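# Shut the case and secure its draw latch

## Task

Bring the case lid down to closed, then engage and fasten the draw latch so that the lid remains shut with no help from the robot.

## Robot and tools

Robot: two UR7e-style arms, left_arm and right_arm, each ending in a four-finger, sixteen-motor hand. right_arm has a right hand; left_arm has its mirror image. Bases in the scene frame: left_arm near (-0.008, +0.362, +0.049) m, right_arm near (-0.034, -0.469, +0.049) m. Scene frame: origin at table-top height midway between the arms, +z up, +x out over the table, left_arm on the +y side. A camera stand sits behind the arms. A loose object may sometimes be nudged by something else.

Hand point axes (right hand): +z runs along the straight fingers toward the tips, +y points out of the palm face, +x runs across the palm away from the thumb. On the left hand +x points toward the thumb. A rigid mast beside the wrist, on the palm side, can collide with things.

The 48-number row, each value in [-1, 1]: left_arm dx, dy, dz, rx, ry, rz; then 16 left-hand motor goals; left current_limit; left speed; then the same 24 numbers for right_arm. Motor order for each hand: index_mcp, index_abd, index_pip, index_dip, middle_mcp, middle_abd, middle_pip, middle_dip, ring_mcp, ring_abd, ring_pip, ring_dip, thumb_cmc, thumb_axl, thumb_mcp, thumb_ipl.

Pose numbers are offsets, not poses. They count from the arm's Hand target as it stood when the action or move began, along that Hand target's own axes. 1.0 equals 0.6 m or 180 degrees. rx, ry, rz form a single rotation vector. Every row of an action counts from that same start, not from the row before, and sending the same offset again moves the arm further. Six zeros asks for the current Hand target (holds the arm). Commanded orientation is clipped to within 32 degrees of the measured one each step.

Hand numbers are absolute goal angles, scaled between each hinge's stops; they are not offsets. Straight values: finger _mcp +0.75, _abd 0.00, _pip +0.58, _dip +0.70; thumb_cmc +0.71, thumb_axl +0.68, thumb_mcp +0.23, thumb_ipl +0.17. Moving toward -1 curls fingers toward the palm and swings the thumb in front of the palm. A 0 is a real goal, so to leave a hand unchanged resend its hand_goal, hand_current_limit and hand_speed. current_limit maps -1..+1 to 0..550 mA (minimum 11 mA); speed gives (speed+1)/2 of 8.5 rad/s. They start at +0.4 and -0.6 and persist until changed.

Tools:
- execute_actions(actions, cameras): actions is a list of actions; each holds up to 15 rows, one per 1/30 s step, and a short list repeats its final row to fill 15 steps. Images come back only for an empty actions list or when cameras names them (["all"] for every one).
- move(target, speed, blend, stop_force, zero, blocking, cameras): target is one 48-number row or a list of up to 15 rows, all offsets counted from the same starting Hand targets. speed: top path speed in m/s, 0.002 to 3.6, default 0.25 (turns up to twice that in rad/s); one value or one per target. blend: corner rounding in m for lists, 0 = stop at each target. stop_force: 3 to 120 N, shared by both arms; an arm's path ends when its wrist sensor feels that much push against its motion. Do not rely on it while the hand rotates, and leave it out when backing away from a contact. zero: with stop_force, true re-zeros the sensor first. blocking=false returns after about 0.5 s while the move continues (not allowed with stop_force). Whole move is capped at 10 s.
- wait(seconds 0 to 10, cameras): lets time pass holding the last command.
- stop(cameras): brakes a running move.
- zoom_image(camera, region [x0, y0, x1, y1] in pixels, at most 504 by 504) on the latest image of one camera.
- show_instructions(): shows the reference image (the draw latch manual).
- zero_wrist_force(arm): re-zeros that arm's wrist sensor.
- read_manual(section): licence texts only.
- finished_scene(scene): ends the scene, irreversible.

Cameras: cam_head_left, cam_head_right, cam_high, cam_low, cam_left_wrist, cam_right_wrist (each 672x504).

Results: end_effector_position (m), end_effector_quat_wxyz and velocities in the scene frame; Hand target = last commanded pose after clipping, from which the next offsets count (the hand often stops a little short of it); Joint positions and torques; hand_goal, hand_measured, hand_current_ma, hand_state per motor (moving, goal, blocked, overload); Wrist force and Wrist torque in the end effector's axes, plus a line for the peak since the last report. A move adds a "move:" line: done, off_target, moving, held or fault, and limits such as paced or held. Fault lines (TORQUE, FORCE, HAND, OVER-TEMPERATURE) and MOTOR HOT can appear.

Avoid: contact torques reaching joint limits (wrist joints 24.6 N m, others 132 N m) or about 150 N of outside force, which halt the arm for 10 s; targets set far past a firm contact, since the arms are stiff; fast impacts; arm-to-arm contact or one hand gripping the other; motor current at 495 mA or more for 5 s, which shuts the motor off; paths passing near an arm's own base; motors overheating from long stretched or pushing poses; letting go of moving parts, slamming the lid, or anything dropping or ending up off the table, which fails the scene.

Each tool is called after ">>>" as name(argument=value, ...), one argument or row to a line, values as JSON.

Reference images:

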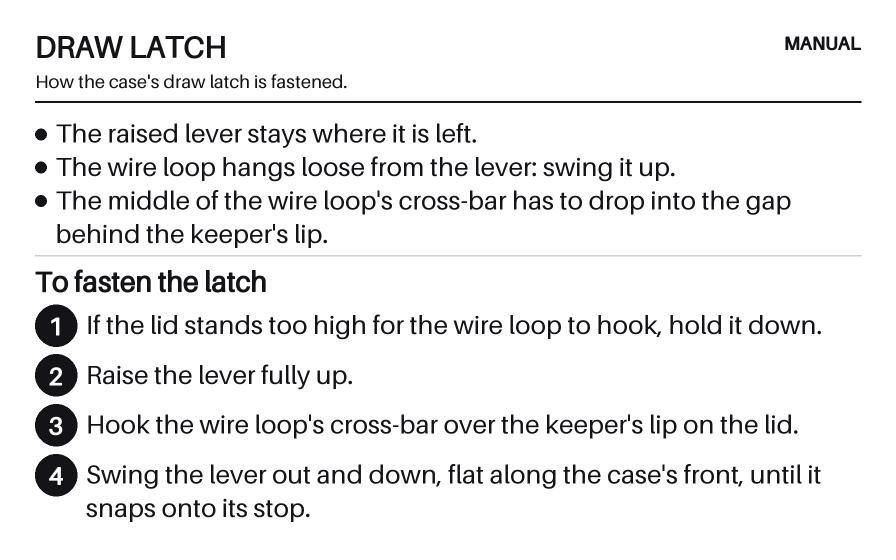

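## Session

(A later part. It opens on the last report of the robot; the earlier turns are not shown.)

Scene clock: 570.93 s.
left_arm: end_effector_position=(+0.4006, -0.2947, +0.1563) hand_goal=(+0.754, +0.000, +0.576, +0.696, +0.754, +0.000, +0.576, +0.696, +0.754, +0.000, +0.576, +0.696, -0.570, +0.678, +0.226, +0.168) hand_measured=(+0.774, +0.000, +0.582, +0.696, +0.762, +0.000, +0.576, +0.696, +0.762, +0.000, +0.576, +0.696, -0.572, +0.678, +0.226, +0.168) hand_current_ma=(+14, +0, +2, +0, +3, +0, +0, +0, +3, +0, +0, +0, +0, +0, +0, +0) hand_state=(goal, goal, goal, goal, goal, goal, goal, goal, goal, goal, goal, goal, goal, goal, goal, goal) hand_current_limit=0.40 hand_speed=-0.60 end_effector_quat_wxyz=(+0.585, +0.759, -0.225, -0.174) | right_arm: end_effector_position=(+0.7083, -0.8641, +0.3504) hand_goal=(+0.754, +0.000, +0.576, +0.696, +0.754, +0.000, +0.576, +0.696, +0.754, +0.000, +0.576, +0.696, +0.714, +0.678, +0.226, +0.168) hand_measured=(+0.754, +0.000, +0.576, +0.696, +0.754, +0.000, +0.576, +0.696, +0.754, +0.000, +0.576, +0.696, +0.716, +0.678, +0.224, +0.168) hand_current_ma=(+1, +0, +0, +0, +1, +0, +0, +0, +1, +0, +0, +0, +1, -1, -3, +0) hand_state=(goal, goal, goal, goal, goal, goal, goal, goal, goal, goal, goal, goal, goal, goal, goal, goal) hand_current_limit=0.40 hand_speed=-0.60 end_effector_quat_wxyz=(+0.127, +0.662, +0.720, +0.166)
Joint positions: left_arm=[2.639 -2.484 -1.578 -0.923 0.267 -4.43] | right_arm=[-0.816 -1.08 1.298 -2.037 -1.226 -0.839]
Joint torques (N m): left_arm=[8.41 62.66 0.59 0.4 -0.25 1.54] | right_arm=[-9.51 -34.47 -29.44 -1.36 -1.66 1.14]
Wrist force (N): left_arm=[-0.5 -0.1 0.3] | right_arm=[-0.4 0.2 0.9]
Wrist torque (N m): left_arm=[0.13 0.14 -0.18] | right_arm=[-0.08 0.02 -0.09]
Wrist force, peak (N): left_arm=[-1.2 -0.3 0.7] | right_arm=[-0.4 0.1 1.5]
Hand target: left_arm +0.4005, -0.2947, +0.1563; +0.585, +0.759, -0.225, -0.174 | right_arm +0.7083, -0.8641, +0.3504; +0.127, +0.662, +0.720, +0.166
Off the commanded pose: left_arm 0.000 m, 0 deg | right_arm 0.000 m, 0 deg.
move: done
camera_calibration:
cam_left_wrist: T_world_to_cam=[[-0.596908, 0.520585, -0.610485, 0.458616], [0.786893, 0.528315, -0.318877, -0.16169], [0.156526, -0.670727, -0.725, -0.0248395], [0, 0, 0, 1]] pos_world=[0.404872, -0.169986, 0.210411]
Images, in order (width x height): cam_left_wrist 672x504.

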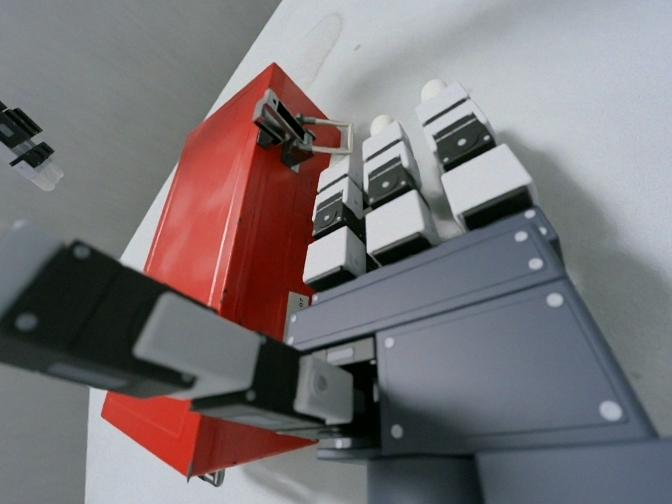

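>>> move(
  target=[
    [-0.0146,0.0097,-0.0063,0,0,0,0.754,0,0.576,0.696,0.754,0,0.576,0.696,0.754,0,0.576,0.696,-0.571,0.678,0.226,0.168,0.4,-0.6,0,0,0,0,0,0,0.754,0,0.576,0.696,0.754,0,0.576,0.696,0.754,0,0.576,0.696,0.714,0.678,0.226,0.168,0.4,-0.6],
    [-0.0259,0.023,-0.0127,0,0,0,0.754,0,0.576,0.696,0.754,0,0.576,0.696,0.754,0,0.576,0.696,-0.571,0.678,0.226,0.168,0.4,-0.6,0,0,0,0,0,0,0.754,0,0.576,0.696,0.754,0,0.576,0.696,0.754,0,0.576,0.696,0.714,0.678,0.226,0.168,0.4,-0.6],
    [-0.0331,0.039,-0.0188,0,0,0,0.754,0,0.576,0.696,0.754,0,0.576,0.696,0.754,0,0.576,0.696,-0.571,0.678,0.226,0.168,0.4,-0.6,0,0,0,0,0,0,0.754,0,0.576,0.696,0.754,0,0.576,0.696,0.754,0,0.576,0.696,0.714,0.678,0.226,0.168,0.4,-0.6],
    [-0.0359,0.0565,-0.0241,0,0,0,0.754,0,0.576,0.696,0.754,0,0.576,0.696,0.754,0,0.576,0.696,-0.571,0.678,0.226,0.168,0.4,-0.6,0,0,0,0,0,0,0.754,0,0.576,0.696,0.754,0,0.576,0.696,0.754,0,0.576,0.696,0.714,0.678,0.226,0.168,0.4,-0.6],
    [-0.034,0.0746,-0.0284,0,0,0,0.754,0,0.576,0.696,0.754,0,0.576,0.696,0.754,0,0.576,0.696,-0.571,0.678,0.226,0.168,0.4,-0.6,0,0,0,0,0,0,0.754,0,0.576,0.696,0.754,0,0.576,0.696,0.754,0,0.576,0.696,0.714,0.678,0.226,0.168,0.4,-0.6],
  ],
  speed=0.025,
  blend=0.0015,
  cameras=["cam_left_wrist"],
)

>>> zoom_image(
  camera="cam_left_wrist",
  region=[230, 60, 370, 200],
)

Scene clock: 594.97 s.
left_arm: end_effector_position=(+0.3863, -0.2793, +0.2038) hand_goal=(+0.754, +0.000, +0.576, +0.696, +0.754, +0.000, +0.576, +0.696, +0.754, +0.000, +0.576, +0.696, -0.570, +0.678, +0.226, +0.168) hand_measured=(+0.774, +0.000, +0.582, +0.696, +0.762, +0.000, +0.576, +0.696, +0.762, +0.000, +0.576, +0.696, -0.572, +0.678, +0.226, +0.168) hand_current_ma=(+14, +0, +2, +0, +3, +0, +0, +0, +3, +0, +0, +0, +0, +0, +0, +0) hand_state=(goal, goal, goal, goal, goal, goal, goal, goal, goal, goal, goal, goal, goal, goal, goal, goal) hand_current_limit=0.40 hand_speed=-0.60 end_effector_quat_wxyz=(+0.585, +0.759, -0.225, -0.174) | right_arm: end_effector_position=(+0.7083, -0.8641, +0.3504) hand_goal=(+0.754, +0.000, +0.576, +0.696, +0.754, +0.000, +0.576, +0.696, +0.754, +0.000, +0.576, +0.696, +0.714, +0.678, +0.226, +0.168) hand_measured=(+0.754, +0.000, +0.576, +0.696, +0.754, +0.000, +0.576, +0.696, +0.754, +0.000, +0.576, +0.696, +0.716, +0.678, +0.224, +0.168) hand_current_ma=(+1, +0, +0, +0, +1, +0, +0, +0, +1, +0, +0, +0, +1, -1, -3, +0) hand_state=(goal, goal, goal, goal, goal, goal, goal, goal, goal, goal, goal, goal, goal, goal, goal, goal) hand_current_limit=0.40 hand_speed=-0.60 end_effector_quat_wxyz=(+0.127, +0.662, +0.720, +0.166)
Joint positions: left_arm=[2.65 -2.36 -1.655 -1.005 0.27 -4.393] | right_arm=[-0.816 -1.08 1.298 -2.037 -1.226 -0.839]
Joint torques (N m): left_arm=[-7.94 59.4 28.62 0.05 -2.89 1.69] | right_arm=[-9.5 -35.05 -29.72 -1.28 -1.41 1.02]
Wrist force (N): left_arm=[-0.8 -0.1 0.3] | right_arm=[-0.5 0.4 1.0]
Wrist torque (N m): left_arm=[0.17 0.16 -0.13] | right_arm=[-0.07 0.02 -0.10]
Wrist force, peak (N): left_arm=[-1.3 -0.2 0.3] | right_arm=[-0.7 0.1 1.4]
Hand target: left_arm +0.3862, -0.2793, +0.2039; +0.585, +0.759, -0.225, -0.174 | right_arm +0.7083, -0.8641, +0.3504; +0.127, +0.662, +0.720, +0.166
Off the commanded pose: left_arm 0.000 m, 0 deg | right_arm 0.000 m, 0 deg.
move: done
camera_calibration:
cam_left_wrist: T_world_to_cam=[[-0.59707, 0.520611, -0.610304, 0.47103], [0.786789, 0.52841, -0.318976, -0.143398], [0.156429, -0.670632, -0.725109, 0.0223135], [0, 0, 0, 1]] pos_world=[0.390572, -0.154486, 0.257911]
Images, in order (width x height): cam_left_wrist 672x504.

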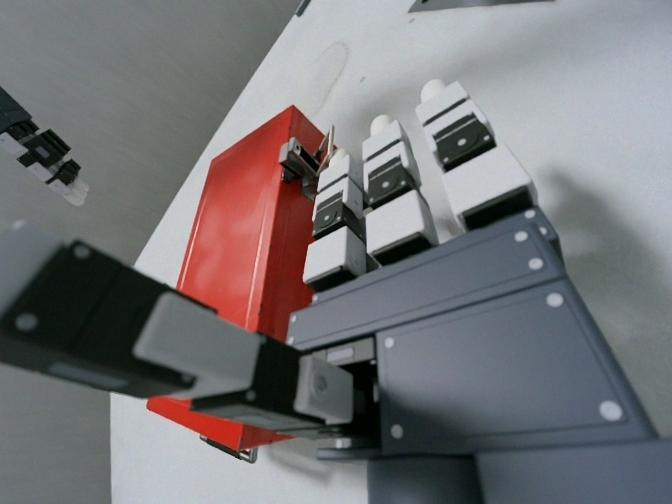

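Scaled by 3.600 from the camera's 672x504 image, which has a finer 960x720 frame.

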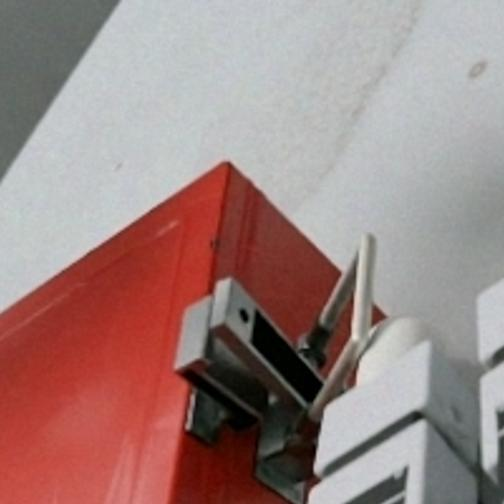

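>>> move(
  target=[
    [0.0065,0.0172,-0.0029,0,0,0,0.754,0,0.576,0.696,0.754,0,0.576,0.696,0.754,0,0.576,0.696,-0.571,0.678,0.226,0.168,0.4,-0.6,0,0,0,0,0,0,0.754,0,0.576,0.696,0.754,0,0.576,0.696,0.754,0,0.576,0.696,0.714,0.678,0.226,0.168,0.4,-0.6],
    [0.0066,0.056,-0.0067,0,0,0,0.754,0,0.576,0.696,0.754,0,0.576,0.696,0.754,0,0.576,0.696,-0.571,0.678,0.226,0.168,0.4,-0.6,0,0,0,0,0,0,0.754,0,0.576,0.696,0.754,0,0.576,0.696,0.754,0,0.576,0.696,0.714,0.678,0.226,0.168,0.4,-0.6],
    [0.0269,0.0702,-0.0052,0,0,0,0.754,0,0.576,0.696,0.754,0,0.576,0.696,0.754,0,0.576,0.696,-0.571,0.678,0.226,0.168,0.4,-0.6,0,0,0,0,0,0,0.754,0,0.576,0.696,0.754,0,0.576,0.696,0.754,0,0.576,0.696,0.714,0.678,0.226,0.168,0.4,-0.6],
  ],
  speed=0.025,
  blend=0.0015,
  cameras=["cam_left_wrist","cam_high"],
)

>>> zoom_image(
  camera="cam_left_wrist",
  region=[230, 60, 370, 200],
)

>>> zoom_image(
  camera="cam_high",
  region=[200, 120, 280, 200],
)

Scene clock: 630.97 s.
left_arm: end_effector_position=(+0.3955, -0.2945, +0.2454) hand_goal=(+0.754, +0.000, +0.576, +0.696, +0.754, +0.000, +0.576, +0.696, +0.754, +0.000, +0.576, +0.696, -0.570, +0.678, +0.226, +0.168) hand_measured=(+0.774, +0.000, +0.582, +0.696, +0.762, +0.000, +0.576, +0.696, +0.762, +0.000, +0.576, +0.696, -0.572, +0.678, +0.226, +0.168) hand_current_ma=(+14, +0, +2, +0, +3, +0, +0, +0, +3, +0, +0, +0, +0, +0, +0, +0) hand_state=(goal, goal, goal, goal, goal, goal, goal, goal, goal, goal, goal, goal, goal, goal, goal, goal) hand_current_limit=0.40 hand_speed=-0.60 end_effector_quat_wxyz=(+0.585, +0.759, -0.225, -0.174) | right_arm: end_effector_position=(+0.7083, -0.8641, +0.3504) hand_goal=(+0.754, +0.000, +0.576, +0.696, +0.754, +0.000, +0.576, +0.696, +0.754, +0.000, +0.576, +0.696, +0.714, +0.678, +0.226, +0.168) hand_measured=(+0.754, +0.000, +0.576, +0.696, +0.754, +0.000, +0.576, +0.696, +0.754, +0.000, +0.576, +0.696, +0.716, +0.678, +0.224, +0.168) hand_current_ma=(+1, +0, +0, +0, +1, +0, +0, +0, +1, +0, +0, +0, +1, -1, -3, +0) hand_state=(goal, goal, goal, goal, goal, goal, goal, goal, goal, goal, goal, goal, goal, goal, goal, goal) hand_current_limit=0.40 hand_speed=-0.60 end_effector_quat_wxyz=(+0.127, +0.662, +0.720, +0.166)
Joint positions: left_arm=[2.636 -2.322 -1.598 -1.054 0.266 -4.442] | right_arm=[-0.816 -1.08 1.298 -2.037 -1.226 -0.839]
Joint torques (N m): left_arm=[-7.9 34.63 30.35 0.63 -3.05 -2.06] | right_arm=[-9.6 -34.53 -29.42 -1.24 -1.51 1.05]
Wrist force (N): left_arm=[-1.0 0.0 0.4] | right_arm=[-0.6 -0.1 1.3]
Wrist torque (N m): left_arm=[0.14 0.17 -0.14] | right_arm=[-0.16 0.03 -0.12]
Wrist force, peak (N): left_arm=[-1.3 -0.3 0.5] | right_arm=[-0.8 -0.1 1.4]
Hand target: left_arm +0.3956, -0.2945, +0.2454; +0.585, +0.759, -0.225, -0.174 | right_arm +0.7083, -0.8641, +0.3504; +0.127, +0.662, +0.720, +0.166
Off the commanded pose: left_arm 0.000 m, 0 deg | right_arm 0.000 m, 0 deg.
move: done
camera_calibration:
cam_left_wrist: T_world_to_cam=[[-0.596866, 0.520613, -0.610502, 0.509863], [0.786925, 0.528287, -0.318845, -0.129529], [0.156526, -0.670727, -0.725, 0.0407418], [0, 0, 0, 1]] pos_world=[0.399872, -0.169686, 0.299511]
Images, in order (width x height): cam_high 672x504, cam_left_wrist 672x504.

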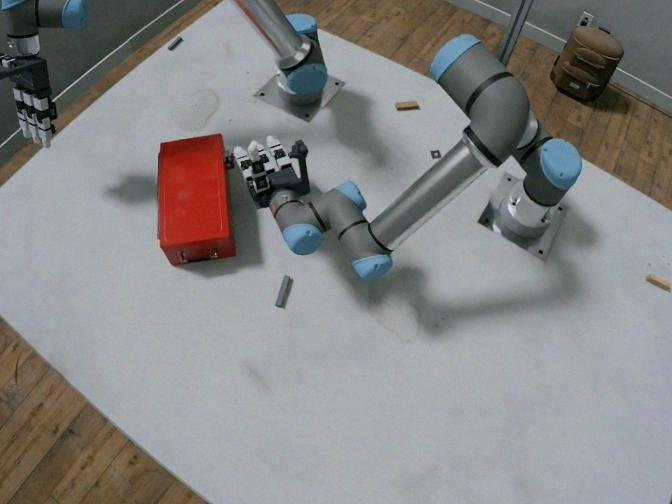

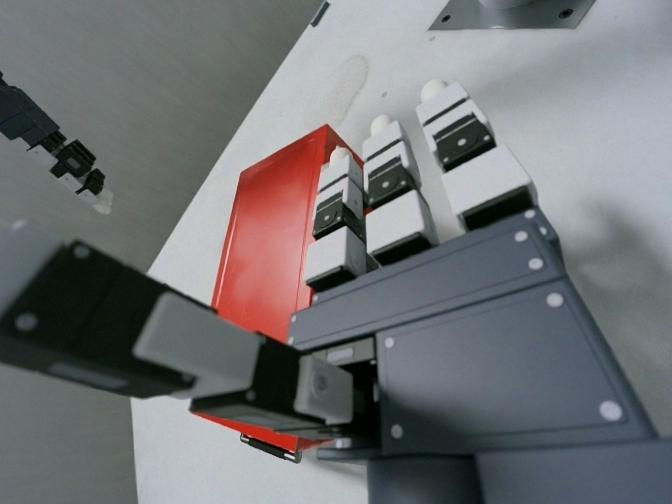

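Scaled by 3.600 from the camera's 672x504 image, which has a finer 960x720 frame.

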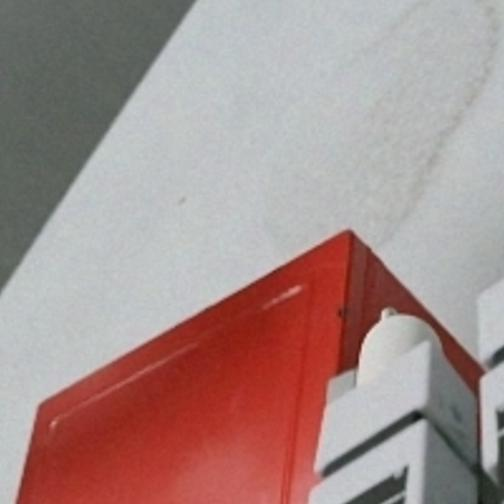

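Scaled by 6.300 from the camera's 672x504 image, which has a finer 960x720 frame.

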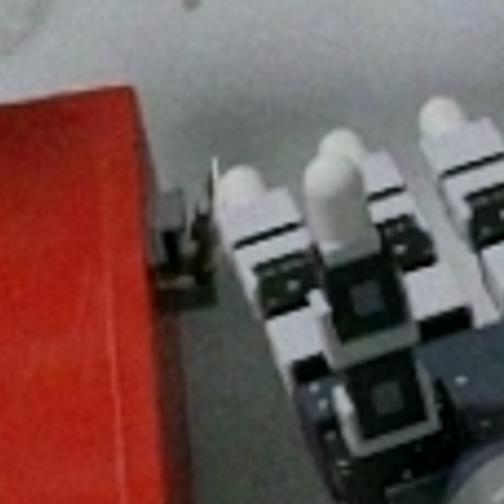

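>>> move(
  target=[
    [0.023,0.0086,0.0036,0,0,0,0.754,0,0.576,0.696,0.754,0,0.576,0.696,0.754,0,0.576,0.696,-0.571,0.678,0.226,0.168,0.4,-0.6,0,0,0,0,0,0,0.754,0,0.576,0.696,0.754,0,0.576,0.696,0.754,0,0.576,0.696,0.714,0.678,0.226,0.168,0.4,-0.6],
    [0.0388,0.011,0.007,0,0,0,0.754,0,0.576,0.696,0.754,0,0.576,0.696,0.754,0,0.576,0.696,-0.571,0.678,0.226,0.168,0.4,-0.6,0,0,0,0,0,0,0.754,0,0.576,0.696,0.754,0,0.576,0.696,0.754,0,0.576,0.696,0.714,0.678,0.226,0.168,0.4,-0.6],
  ],
  speed=0.025,
  blend=0.0015,
  cameras=["cam_left_wrist","cam_high"],
)

>>> zoom_image(
  camera="cam_left_wrist",
  region=[230, 60, 370, 200],
)

>>> zoom_image(
  camera="cam_high",
  region=[200, 120, 280, 200],
)

Scene clock: 648.87 s.
left_arm: end_effector_position=(+0.4119, -0.3120, +0.2507) hand_goal=(+0.754, +0.000, +0.576, +0.696, +0.754, +0.000, +0.576, +0.696, +0.754, +0.000, +0.576, +0.696, -0.570, +0.678, +0.226, +0.168) hand_measured=(+0.774, +0.000, +0.582, +0.696, +0.762, +0.000, +0.576, +0.696, +0.762, +0.000, +0.576, +0.696, -0.572, +0.678, +0.226, +0.168) hand_current_ma=(+14, +0, +2, +0, +3, +0, +0, +0, +3, +0, +0, +0, +0, +0, +0, +0) hand_state=(goal, goal, goal, goal, goal, goal, goal, goal, goal, goal, goal, goal, goal, goal, goal, goal) hand_current_limit=0.40 hand_speed=-0.60 end_effector_quat_wxyz=(+0.585, +0.759, -0.225, -0.174) | right_arm: end_effector_position=(+0.7083, -0.8641, +0.3504) hand_goal=(+0.754, +0.000, +0.576, +0.696, +0.754, +0.000, +0.576, +0.696, +0.754, +0.000, +0.576, +0.696, +0.714, +0.678, +0.226, +0.168) hand_measured=(+0.754, +0.000, +0.576, +0.696, +0.754, +0.000, +0.576, +0.696, +0.754, +0.000, +0.576, +0.696, +0.716, +0.678, +0.224, +0.168) hand_current_ma=(+1, +0, +0, +0, +1, +0, +0, +0, +1, +0, +0, +0, +1, -1, -3, +0) hand_state=(goal, goal, goal, goal, goal, goal, goal, goal, goal, goal, goal, goal, goal, goal, goal, goal) hand_current_limit=0.40 hand_speed=-0.60 end_effector_quat_wxyz=(+0.127, +0.662, +0.720, +0.166)
Joint positions: left_arm=[2.625 -2.359 -1.516 -1.061 0.264 -4.482] | right_arm=[-0.816 -1.08 1.298 -2.037 -1.226 -0.839]
Joint torques (N m): left_arm=[-7.09 36.39 31.66 1.45 -3.13 -1.9] | right_arm=[-8.95 -35.79 -29.18 -1.38 -1.41 1.01]
Wrist force (N): left_arm=[-1.1 0.1 0.1] | right_arm=[-0.3 0.2 1.0]
Wrist torque (N m): left_arm=[0.17 0.17 -0.13] | right_arm=[-0.09 -0.01 -0.08]
Wrist force, peak (N): left_arm=[-1.5 0.2 0.4] | right_arm=[-0.9 0.0 1.3]
Hand target: left_arm +0.4120, -0.3120, +0.2507; +0.585, +0.759, -0.225, -0.174 | right_arm +0.7083, -0.8641, +0.3504; +0.127, +0.662, +0.720, +0.166
Off the commanded pose: left_arm 0.000 m, 0 deg | right_arm 0.000 m, 0 deg.
move: done
camera_calibration:
cam_left_wrist: T_world_to_cam=[[-0.596923, 0.520621, -0.610439, 0.532005], [0.786901, 0.528267, -0.318939, -0.131354], [0.156428, -0.670737, -0.725012, 0.03041], [0, 0, 0, 1]] pos_world=[0.416172, -0.187186, 0.304911]
Images, in order (width x height): cam_high 672x504, cam_left_wrist 672x504.

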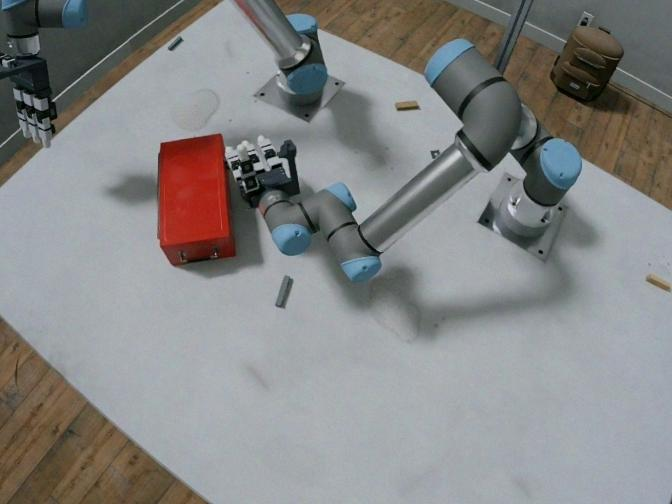

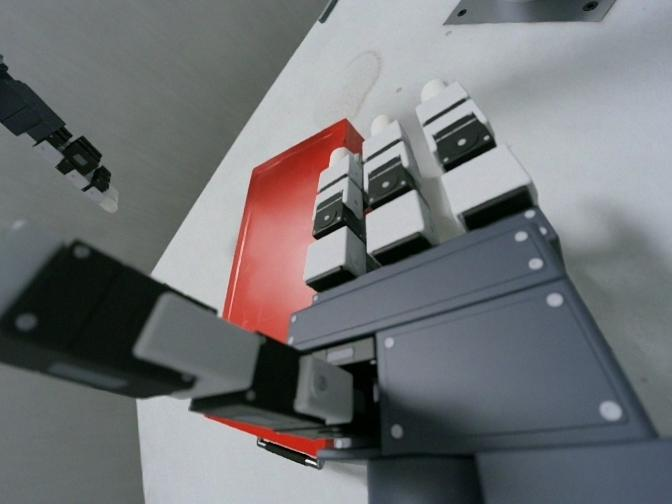

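Scaled by 3.600 from the camera's 672x504 image, which has a finer 960x720 frame.

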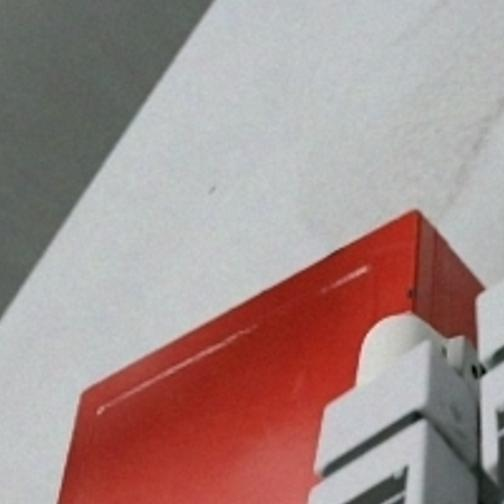

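Scaled by 6.300 from the camera's 672x504 image, which has a finer 960x720 frame.

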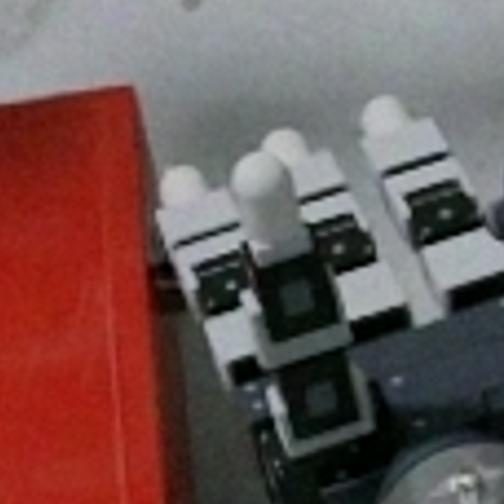

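>>> zoom_image(
  camera="cam_left_wrist",
  region=[310, 120, 390, 200],
)

Scaled by 6.300 from the camera's 672x504 image, which has a finer 960x720 frame.

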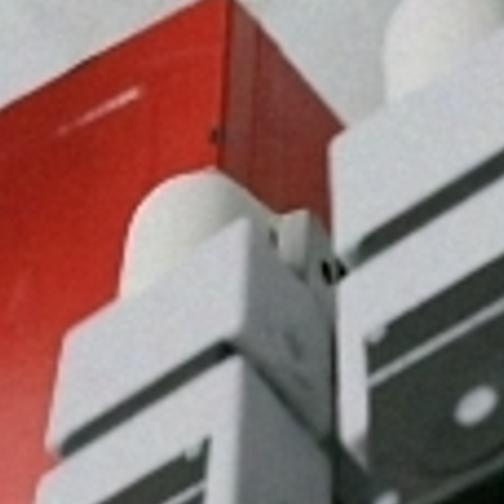

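>>> move(
  target=[
    [0.0162,-0.0005,0.0043,0,0,0,0.754,0,0.576,0.696,0.754,0,0.576,0.696,0.754,0,0.576,0.696,-0.571,0.678,0.226,0.168,0.4,-0.6,0,0,0,0,0,0,0.754,0,0.576,0.696,0.754,0,0.576,0.696,0.754,0,0.576,0.696,0.714,0.678,0.226,0.168,0.4,-0.6],
    [0.0348,-0.0034,0.0098,0,0,0,0.754,0,0.576,0.696,0.754,0,0.576,0.696,0.754,0,0.576,0.696,-0.571,0.678,0.226,0.168,0.4,-0.6,0,0,0,0,0,0,0.754,0,0.576,0.696,0.754,0,0.576,0.696,0.754,0,0.576,0.696,0.714,0.678,0.226,0.168,0.4,-0.6],
    [0.0348,0.0602,-0.007,0,0,0,0.754,0,0.576,0.696,0.754,0,0.576,0.696,0.754,0,0.576,0.696,-0.571,0.678,0.226,0.168,0.4,-0.6,0,0,0,0,0,0,0.754,0,0.576,0.696,0.754,0,0.576,0.696,0.754,0,0.576,0.696,0.714,0.678,0.226,0.168,0.4,-0.6],
  ],
  speed=[0.025,0.025,0.06],
  blend=0.0015,
  cameras=["cam_left_wrist","cam_high"],
)

>>> zoom_image(
  camera="cam_high",
  region=[200, 120, 280, 200],
)

>>> zoom_image(
  camera="cam_left_wrist",
  region=[310, 80, 430, 200],
)

Scene clock: 679.60 s.
left_arm: end_effector_position=(+0.4266, -0.3278, +0.2867) hand_goal=(+0.754, +0.000, +0.576, +0.696, +0.754, +0.000, +0.576, +0.696, +0.754, +0.000, +0.576, +0.696, -0.570, +0.678, +0.226, +0.168) hand_measured=(+0.774, +0.000, +0.582, +0.696, +0.762, +0.000, +0.576, +0.696, +0.762, +0.000, +0.576, +0.696, -0.572, +0.678, +0.226, +0.168) hand_current_ma=(+13, +0, +2, +0, +3, +0, +0, +0, +3, +0, +0, +0, +0, +0, +0, +0) hand_state=(goal, goal, goal, goal, goal, goal, goal, goal, goal, goal, goal, goal, goal, goal, goal, goal) hand_current_limit=0.40 hand_speed=-0.60 end_effector_quat_wxyz=(+0.585, +0.759, -0.225, -0.174) | right_arm: end_effector_position=(+0.7083, -0.8641, +0.3504) hand_goal=(+0.754, +0.000, +0.576, +0.696, +0.754, +0.000, +0.576, +0.696, +0.754, +0.000, +0.576, +0.696, +0.714, +0.678, +0.226, +0.168) hand_measured=(+0.754, +0.000, +0.576, +0.696, +0.754, +0.000, +0.576, +0.696, +0.754, +0.000, +0.576, +0.696, +0.716, +0.678, +0.224, +0.168) hand_current_ma=(+1, +0, +0, +0, +1, +0, +0, +0, +1, +0, +0, +0, +1, -1, -3, +0) hand_state=(goal, goal, goal, goal, goal, goal, goal, goal, goal, goal, goal, goal, goal, goal, goal, goal) hand_current_limit=0.40 hand_speed=-0.60 end_effector_quat_wxyz=(+0.127, +0.662, +0.720, +0.166)
Joint positions: left_arm=[2.616 -2.349 -1.428 -1.126 0.262 -4.516] | right_arm=[-0.816 -1.08 1.298 -2.037 -1.226 -0.839]
Joint torques (N m): left_arm=[1.41 61.02 31.31 0.24 -0.36 1.74] | right_arm=[-8.34 -34.82 -28.79 -1.35 -1.48 1.02]
Wrist force (N): left_arm=[-0.8 -0.2 0.1] | right_arm=[-0.5 0.0 1.1]
Wrist torque (N m): left_arm=[0.15 0.15 -0.20] | right_arm=[-0.13 0.03 -0.11]
Wrist force, peak (N): left_arm=[-1.3 0.1 0.3] | right_arm=[-0.6 -0.1 1.5]
Hand target: left_arm +0.4267, -0.3277, +0.2867; +0.585, +0.759, -0.225, -0.174 | right_arm +0.7083, -0.8641, +0.3504; +0.127, +0.662, +0.720, +0.166
Off the commanded pose: left_arm 0.000 m, 0 deg | right_arm 0.000 m, 0 deg.
move: done
camera_calibration:
cam_left_wrist: T_world_to_cam=[[-0.596867, 0.520612, -0.610502, 0.570916], [0.786941, 0.528214, -0.318927, -0.123157], [0.156438, -0.670786, -0.724964, 0.0435103], [0, 0, 0, 1]] pos_world=[0.430872, -0.202986, 0.340811]
Images, in order (width x height): cam_high 672x504, cam_left_wrist 672x504.

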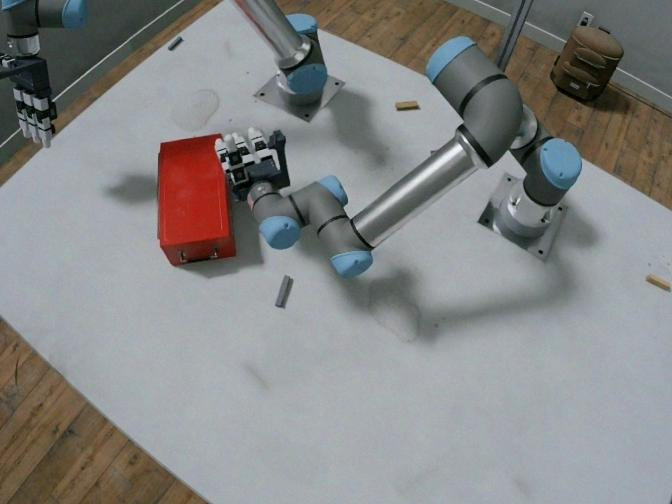

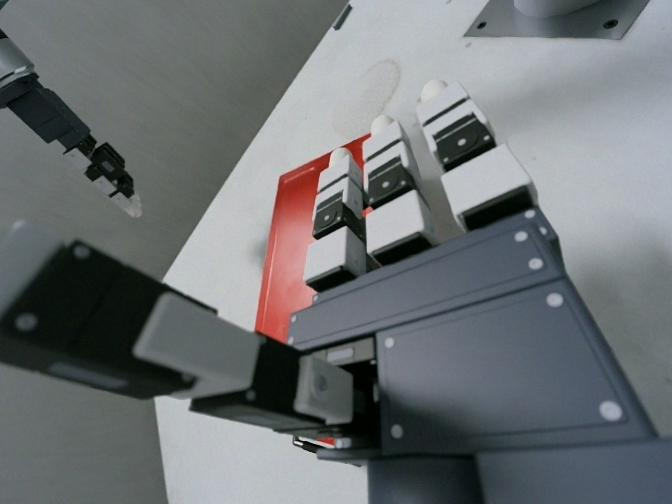

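Scaled by 6.300 from the camera's 672x504 image, which has a finer 960x720 frame.

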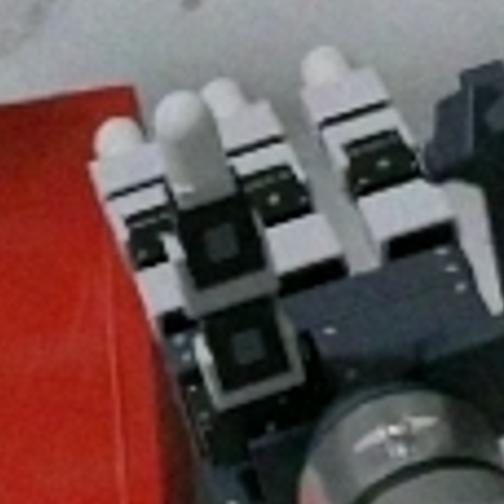

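Scaled by 4.200 from the camera's 672x504 image, which has a finer 960x720 frame.

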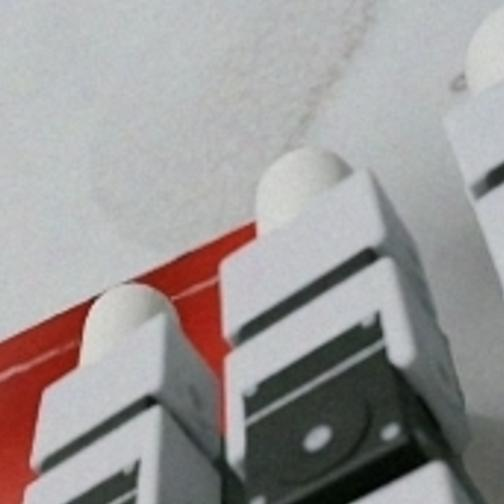

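>>> move(
  target=[
    [-0.1662,-0.0415,-0.0269,0,0,0,0.754,0,0.576,0.696,0.754,0,0.576,0.696,0.754,0,0.576,0.696,-0.571,0.678,0.226,0.168,0.4,-0.6,0,0,0,0,0,0,0.754,0,0.576,0.696,0.754,0,0.576,0.696,0.754,0,0.576,0.696,0.714,0.678,0.226,0.168,0.4,-0.6],
    [-0.1777,-0.1658,0.0033,0,0,0,0.754,0,0.576,0.696,0.754,0,0.576,0.696,0.754,0,0.576,0.696,-0.571,0.678,0.226,0.168,0.4,-0.6,0,0,0,0,0,0,0.754,0,0.576,0.696,0.754,0,0.576,0.696,0.754,0,0.576,0.696,0.714,0.678,0.226,0.168,0.4,-0.6],
  ],
  speed=0.15,
  blend=0.02,
  cameras=["cam_left_wrist"],
)

>>> zoom_image(
  camera="cam_left_wrist",
  region=[170, 80, 310, 220],
)

Scene clock: 700.77 s.
left_arm: end_effector_position=(+0.3501, -0.2499, +0.1901) hand_goal=(+0.754, +0.000, +0.576, +0.696, +0.754, +0.000, +0.576, +0.696, +0.754, +0.000, +0.576, +0.696, -0.570, +0.678, +0.226, +0.168) hand_measured=(+0.774, +0.000, +0.582, +0.696, +0.762, +0.000, +0.576, +0.696, +0.762, +0.000, +0.576, +0.696, -0.572, +0.678, +0.226, +0.168) hand_current_ma=(+13, +0, +2, +0, +3, +0, +0, +0, +3, +0, +0, +0, +0, +0, +0, +0) hand_state=(goal, goal, goal, goal, goal, goal, goal, goal, goal, goal, goal, goal, goal, goal, goal, goal) hand_current_limit=0.40 hand_speed=-0.60 end_effector_quat_wxyz=(+0.585, +0.759, -0.225, -0.174) | right_arm: end_effector_position=(+0.7083, -0.8641, +0.3504) hand_goal=(+0.754, +0.000, +0.576, +0.696, +0.754, +0.000, +0.576, +0.696, +0.754, +0.000, +0.576, +0.696, +0.714, +0.678, +0.226, +0.168) hand_measured=(+0.754, +0.000, +0.576, +0.696, +0.754, +0.000, +0.576, +0.696, +0.754, +0.000, +0.576, +0.696, +0.716, +0.678, +0.224, +0.168) hand_current_ma=(+1, +0, +0, +0, +1, +0, +0, +0, +1, +0, +0, +0, +1, -1, -3, +0) hand_state=(goal, goal, goal, goal, goal, goal, goal, goal, goal, goal, goal, goal, goal, goal, goal, goal) hand_current_limit=0.40 hand_speed=-0.60 end_effector_quat_wxyz=(+0.127, +0.662, +0.720, +0.166)
Joint positions: left_arm=[2.664 -2.312 -1.803 -0.955 0.275 -4.342] | right_arm=[-0.816 -1.08 1.298 -2.037 -1.226 -0.839]
Joint torques (N m): left_arm=[7.1 31.37 -0.79 3.97 -3.06 -1.97] | right_arm=[-8.25 -34.95 -29.41 -1.45 -1.49 1.14]
Wrist force (N): left_arm=[-0.9 -0.1 0.5] | right_arm=[-0.7 0.2 0.9]
Wrist torque (N m): left_arm=[0.11 0.16 -0.11] | right_arm=[-0.09 0.04 -0.12]
Wrist force, peak (N): left_arm=[-1.4 0.8 0.0] | right_arm=[-0.4 0.1 1.5]
Hand target: left_arm +0.3501, -0.2500, +0.1900; +0.585, +0.759, -0.225, -0.174 | right_arm +0.7083, -0.8641, +0.3504; +0.127, +0.662, +0.720, +0.166
Off the commanded pose: left_arm 0.000 m, 0 deg | right_arm 0.000 m, 0 deg.
move: done
camera_calibration:
cam_left_wrist: T_world_to_cam=[[-0.596867, 0.520612, -0.610502, 0.425778], [0.786941, 0.528214, -0.318927, -0.13486], [0.156438, -0.670786, -0.724964, 0.0376335], [0, 0, 0, 1]] pos_world=[0.354372, -0.125186, 0.244211]
Images, in order (width x height): cam_left_wrist 672x504.

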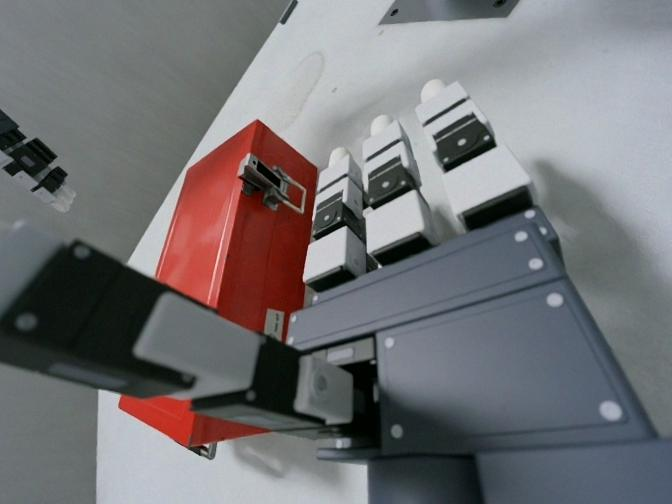

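Scaled by 3.600 from the camera's 672x504 image, which has a finer 960x720 frame.

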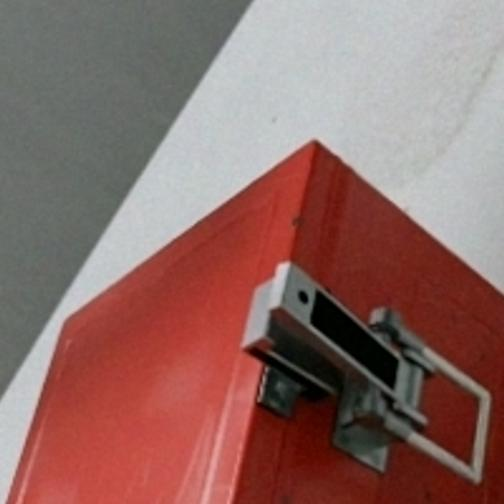

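>>> zoom_image(
  camera="cam_left_wrist",
  region=[220, 120, 320, 220],
)

>>> zoom_image(
  camera="cam_left_wrist",
  region=[200, 200, 300, 330],
)

Scaled by 5.040 from the camera's 672x504 image, which has a finer 960x720 frame.

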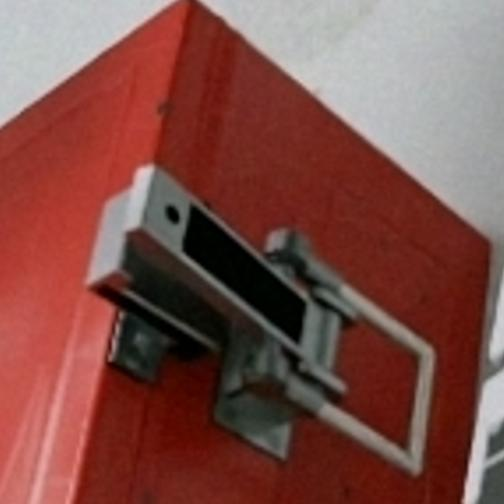

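Scaled by 3.877 from the camera's 672x504 image, which has a finer 960x720 frame.

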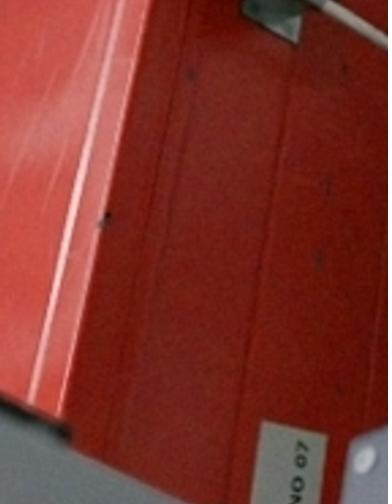

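>>> move(
  target=[
    [0.1604,-0.0438,-0.0792,0,0,0,0.754,0,0.576,0.696,0.754,0,0.576,0.696,0.754,0,0.576,0.696,-0.571,0.678,0.226,0.168,0.4,-0.6,0,0,0,0,0,0,0.754,0,0.576,0.696,0.754,0,0.576,0.696,0.754,0,0.576,0.696,0.714,0.678,0.226,0.168,0.4,-0.6],
    [0.1783,-0.1113,-0.0212,0,0,0,0.754,0,0.576,0.696,0.754,0,0.576,0.696,0.754,0,0.576,0.696,-0.571,0.678,0.226,0.168,0.4,-0.6,0,0,0,0,0,0,0.754,0,0.576,0.696,0.754,0,0.576,0.696,0.754,0,0.576,0.696,0.714,0.678,0.226,0.168,0.4,-0.6],
    [0.159,-0.0915,0.0537,0,0,0,0.754,0,0.576,0.696,0.754,0,0.576,0.696,0.754,0,0.576,0.696,-0.571,0.678,0.226,0.168,0.4,-0.6,0,0,0,0,0,0,0.754,0,0.576,0.696,0.754,0,0.576,0.696,0.754,0,0.576,0.696,0.714,0.678,0.226,0.168,0.4,-0.6],
    [0.1582,-0.0754,0.0493,0,0,0,0.754,0,0.576,0.696,0.754,0,0.576,0.696,0.754,0,0.576,0.696,-0.571,0.678,0.226,0.168,0.4,-0.6,0,0,0,0,0,0,0.754,0,0.576,0.696,0.754,0,0.576,0.696,0.754,0,0.576,0.696,0.714,0.678,0.226,0.168,0.4,-0.6],
    [0.1501,-0.0558,0.042,0,0,0,0.754,0,0.576,0.696,0.754,0,0.576,0.696,0.754,0,0.576,0.696,-0.571,0.678,0.226,0.168,0.4,-0.6,0,0,0,0,0,0,0.754,0,0.576,0.696,0.754,0,0.576,0.696,0.754,0,0.576,0.696,0.714,0.678,0.226,0.168,0.4,-0.6],
    [0.1281,-0.0556,0.0363,0,0,0,0.754,0,0.576,0.696,0.754,0,0.576,0.696,0.754,0,0.576,0.696,-0.571,0.678,0.226,0.168,0.4,-0.6,0,0,0,0,0,0,0.754,0,0.576,0.696,0.754,0,0.576,0.696,0.754,0,0.576,0.696,0.714,0.678,0.226,0.168,0.4,-0.6],
    [0.1113,-0.0502,0.0306,0,0,0,0.754,0,0.576,0.696,0.754,0,0.576,0.696,0.754,0,0.576,0.696,-0.571,0.678,0.226,0.168,0.4,-0.6,0,0,0,0,0,0,0.754,0,0.576,0.696,0.754,0,0.576,0.696,0.754,0,0.576,0.696,0.714,0.678,0.226,0.168,0.4,-0.6],
    [0.0967,-0.0405,0.0243,0,0,0,0.754,0,0.576,0.696,0.754,0,0.576,0.696,0.754,0,0.576,0.696,-0.571,0.678,0.226,0.168,0.4,-0.6,0,0,0,0,0,0,0.754,0,0.576,0.696,0.754,0,0.576,0.696,0.754,0,0.576,0.696,0.714,0.678,0.226,0.168,0.4,-0.6],
    [0.0854,-0.0272,0.0179,0,0,0,0.754,0,0.576,0.696,0.754,0,0.576,0.696,0.754,0,0.576,0.696,-0.571,0.678,0.226,0.168,0.4,-0.6,0,0,0,0,0,0,0.754,0,0.576,0.696,0.754,0,0.576,0.696,0.754,0,0.576,0.696,0.714,0.678,0.226,0.168,0.4,-0.6],
    [0.0781,-0.0112,0.0118,0,0,0,0.754,0,0.576,0.696,0.754,0,0.576,0.696,0.754,0,0.576,0.696,-0.571,0.678,0.226,0.168,0.4,-0.6,0,0,0,0,0,0,0.754,0,0.576,0.696,0.754,0,0.576,0.696,0.754,0,0.576,0.696,0.714,0.678,0.226,0.168,0.4,-0.6],
  ],
  speed=[0.12,0.07,0.04,0.03,0.03,0.03,0.03,0.03,0.03,0.03],
  blend=[0.01,0.004,0.001,0.0015,0.0015,0.0015,0.0015,0.0015,0.0015,0.0015],
  cameras=["cam_left_wrist"],
)

>>> zoom_image(
  camera="cam_left_wrist",
  region=[230, 60, 370, 200],
)

Scene clock: 890.70 s.
left_arm: end_effector_position=(+0.3865, -0.2799, +0.1817) hand_goal=(+0.754, +0.000, +0.576, +0.696, +0.754, +0.000, +0.576, +0.696, +0.754, +0.000, +0.576, +0.696, -0.570, +0.678, +0.226, +0.168) hand_measured=(+0.774, +0.000, +0.584, +0.698, +0.762, +0.000, +0.576, +0.696, +0.762, +0.000, +0.576, +0.696, -0.572, +0.678, +0.226, +0.168) hand_current_ma=(+14, +0, +3, +0, +3, +0, +0, +0, +3, +0, +0, +0, +0, +0, +0, +0) hand_state=(goal, goal, goal, goal, goal, goal, goal, goal, goal, goal, goal, goal, goal, goal, goal, goal) hand_current_limit=0.40 hand_speed=-0.60 end_effector_quat_wxyz=(+0.585, +0.759, -0.225, -0.174) | right_arm: end_effector_position=(+0.7083, -0.8641, +0.3504) hand_goal=(+0.754, +0.000, +0.576, +0.696, +0.754, +0.000, +0.576, +0.696, +0.754, +0.000, +0.576, +0.696, +0.714, +0.678, +0.226, +0.168) hand_measured=(+0.754, +0.000, +0.576, +0.696, +0.754, +0.000, +0.576, +0.696, +0.754, +0.000, +0.576, +0.696, +0.716, +0.678, +0.224, +0.168) hand_current_ma=(+1, +0, +0, +0, +1, +0, +0, +0, +1, +0, +0, +0, +1, -1, -3, +0) hand_state=(goal, goal, goal, goal, goal, goal, goal, goal, goal, goal, goal, goal, goal, goal, goal, goal) hand_current_limit=0.40 hand_speed=-0.60 end_effector_quat_wxyz=(+0.127, +0.662, +0.720, +0.166)
Joint positions: left_arm=[2.649 -2.402 -1.652 -0.965 0.27 -4.395] | right_arm=[-0.816 -1.08 1.298 -2.037 -1.226 -0.839]
Joint torques (N m): left_arm=[8.22 61.11 -0.6 0.47 -0.39 1.91] | right_arm=[-7.76 -35.3 -29.66 -1.56 -1.41 0.85]
Wrist force (N): left_arm=[-0.6 0.0 0.3] | right_arm=[-0.5 0.1 1.1]
Wrist torque (N m): left_arm=[0.18 0.16 -0.19] | right_arm=[-0.10 0.03 -0.11]
Wrist force, peak (N): left_arm=[-1.3 -0.1 0.7] | right_arm=[-0.7 0.3 1.4]
Hand target: left_arm +0.3865, -0.2798, +0.1817; +0.585, +0.759, -0.225, -0.174 | right_arm +0.7083, -0.8641, +0.3504; +0.127, +0.662, +0.720, +0.166
Off the commanded pose: left_arm 0.000 m, 0 deg | right_arm 0.000 m, 0 deg.
move: done
camera_calibration:
cam_left_wrist: T_world_to_cam=[[-0.596955, 0.520553, -0.610466, 0.458018], [0.786857, 0.528347, -0.318913, -0.150418], [0.156527, -0.670726, -0.725001, 0.00576077], [0, 0, 0, 1]] pos_world=[0.390872, -0.155086, 0.235811]
Images, in order (width x height): cam_left_wrist 672x504.

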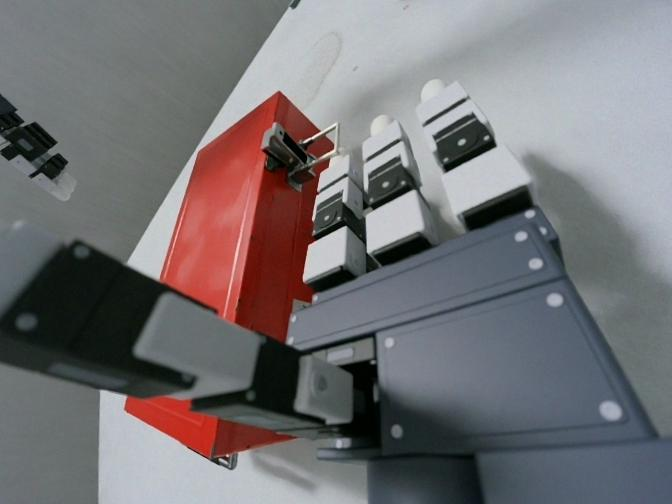

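Scaled by 3.600 from the camera's 672x504 image, which has a finer 960x720 frame.

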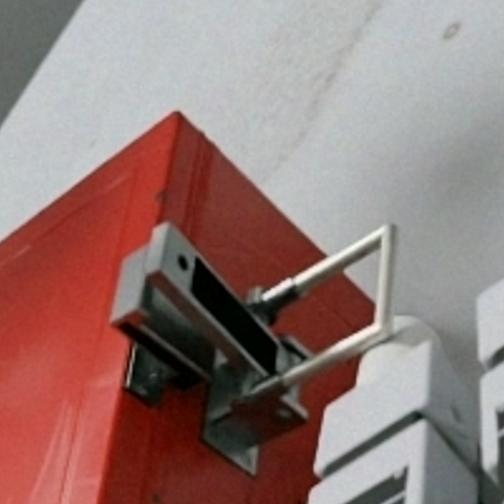

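>>> move(
  target=[
    [-0.0097,0.0203,-0.0079,0,0,0,0.754,0,0.576,0.696,0.754,0,0.576,0.696,0.754,0,0.576,0.696,-0.571,0.678,0.226,0.168,0.4,-0.6,0,0,0,0,0,0,0.754,0,0.576,0.696,0.754,0,0.576,0.696,0.754,0,0.576,0.696,0.714,0.678,0.226,0.168,0.4,-0.6],
    [-0.015,0.0432,-0.0152,0,0,0,0.754,0,0.576,0.696,0.754,0,0.576,0.696,0.754,0,0.576,0.696,-0.571,0.678,0.226,0.168,0.4,-0.6,0,0,0,0,0,0,0.754,0,0.576,0.696,0.754,0,0.576,0.696,0.754,0,0.576,0.696,0.714,0.678,0.226,0.168,0.4,-0.6],
    [-0.0055,0.0638,-0.0182,0,0,0,0.754,0,0.576,0.696,0.754,0,0.576,0.696,0.754,0,0.576,0.696,-0.571,0.678,0.226,0.168,0.4,-0.6,0,0,0,0,0,0,0.754,0,0.576,0.696,0.754,0,0.576,0.696,0.754,0,0.576,0.696,0.714,0.678,0.226,0.168,0.4,-0.6],
  ],
  speed=0.03,
  blend=0.0015,
  cameras=["cam_left_wrist"],
)

>>> zoom_image(
  camera="cam_left_wrist",
  region=[230, 60, 370, 200],
)

Scene clock: 915.60 s.
left_arm: end_effector_position=(+0.3842, -0.2773, +0.2214) hand_goal=(+0.754, +0.000, +0.576, +0.696, +0.754, +0.000, +0.576, +0.696, +0.754, +0.000, +0.576, +0.696, -0.570, +0.678, +0.226, +0.168) hand_measured=(+0.774, +0.000, +0.584, +0.698, +0.762, +0.000, +0.576, +0.696, +0.762, +0.000, +0.576, +0.696, -0.572, +0.678, +0.226, +0.168) hand_current_ma=(+14, +0, +3, +0, +3, +0, +0, +0, +3, +0, +0, +0, +0, +0, +0, +0) hand_state=(goal, goal, goal, goal, goal, goal, goal, goal, goal, goal, goal, goal, goal, goal, goal, goal) hand_current_limit=0.40 hand_speed=-0.60 end_effector_quat_wxyz=(+0.585, +0.759, -0.225, -0.174) | right_arm: end_effector_position=(+0.7083, -0.8641, +0.3504) hand_goal=(+0.754, +0.000, +0.576, +0.696, +0.754, +0.000, +0.576, +0.696, +0.754, +0.000, +0.576, +0.696, +0.714, +0.678, +0.226, +0.168) hand_measured=(+0.754, +0.000, +0.576, +0.696, +0.754, +0.000, +0.576, +0.696, +0.754, +0.000, +0.576, +0.696, +0.716, +0.678, +0.224, +0.168) hand_current_ma=(+1, +0, +0, +0, +1, +0, +0, +0, +1, +0, +0, +0, +1, -1, -3, +0) hand_state=(goal, goal, goal, goal, goal, goal, goal, goal, goal, goal, goal, goal, goal, goal, goal, goal) hand_current_limit=0.40 hand_speed=-0.60 end_effector_quat_wxyz=(+0.127, +0.662, +0.720, +0.166)
Joint positions: left_arm=[2.651 -2.324 -1.664 -1.037 0.27 -4.389] | right_arm=[-0.816 -1.08 1.298 -2.037 -1.226 -0.839]
Joint torques (N m): left_arm=[-7.98 58.74 29.28 0.92 -3.06 -2.13] | right_arm=[-6.85 -36.59 -29.24 -1.59 -1.39 0.98]
Wrist force (N): left_arm=[-1.1 -0.1 0.5] | right_arm=[-0.4 0.3 0.8]
Wrist torque (N m): left_arm=[0.13 0.19 -0.12] | right_arm=[-0.06 0.02 -0.10]
Wrist force, peak (N): left_arm=[-1.3 -0.2 0.6] | right_arm=[-0.8 0.1 1.3]
Hand target: left_arm +0.3842, -0.2773, +0.2215; +0.585, +0.759, -0.225, -0.174 | right_arm +0.7083, -0.8641, +0.3504; +0.127, +0.662, +0.720, +0.166
Off the commanded pose: left_arm 0.000 m, 0 deg | right_arm 0.000 m, 0 deg.
move: done
camera_calibration:
cam_left_wrist: T_world_to_cam=[[-0.596955, 0.520553, -0.610466, 0.47952], [0.786857, 0.528347, -0.318913, -0.13719], [0.156527, -0.670726, -0.725001, 0.0365958], [0, 0, 0, 1]] pos_world=[0.388472, -0.152586, 0.275511]
Images, in order (width x height): cam_left_wrist 672x504.

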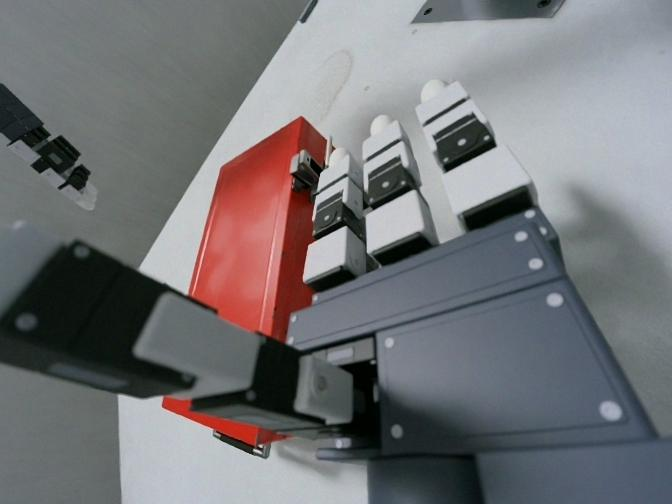

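Scaled by 3.600 from the camera's 672x504 image, which has a finer 960x720 frame.

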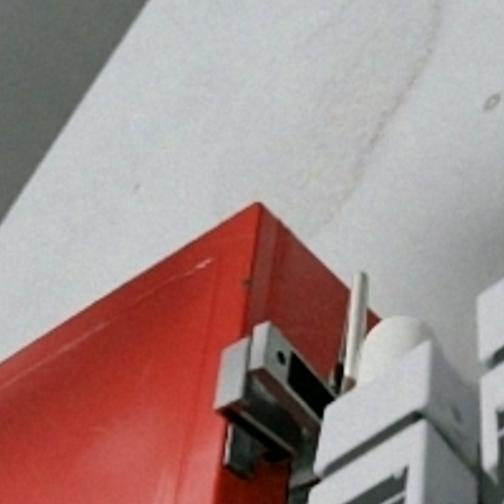

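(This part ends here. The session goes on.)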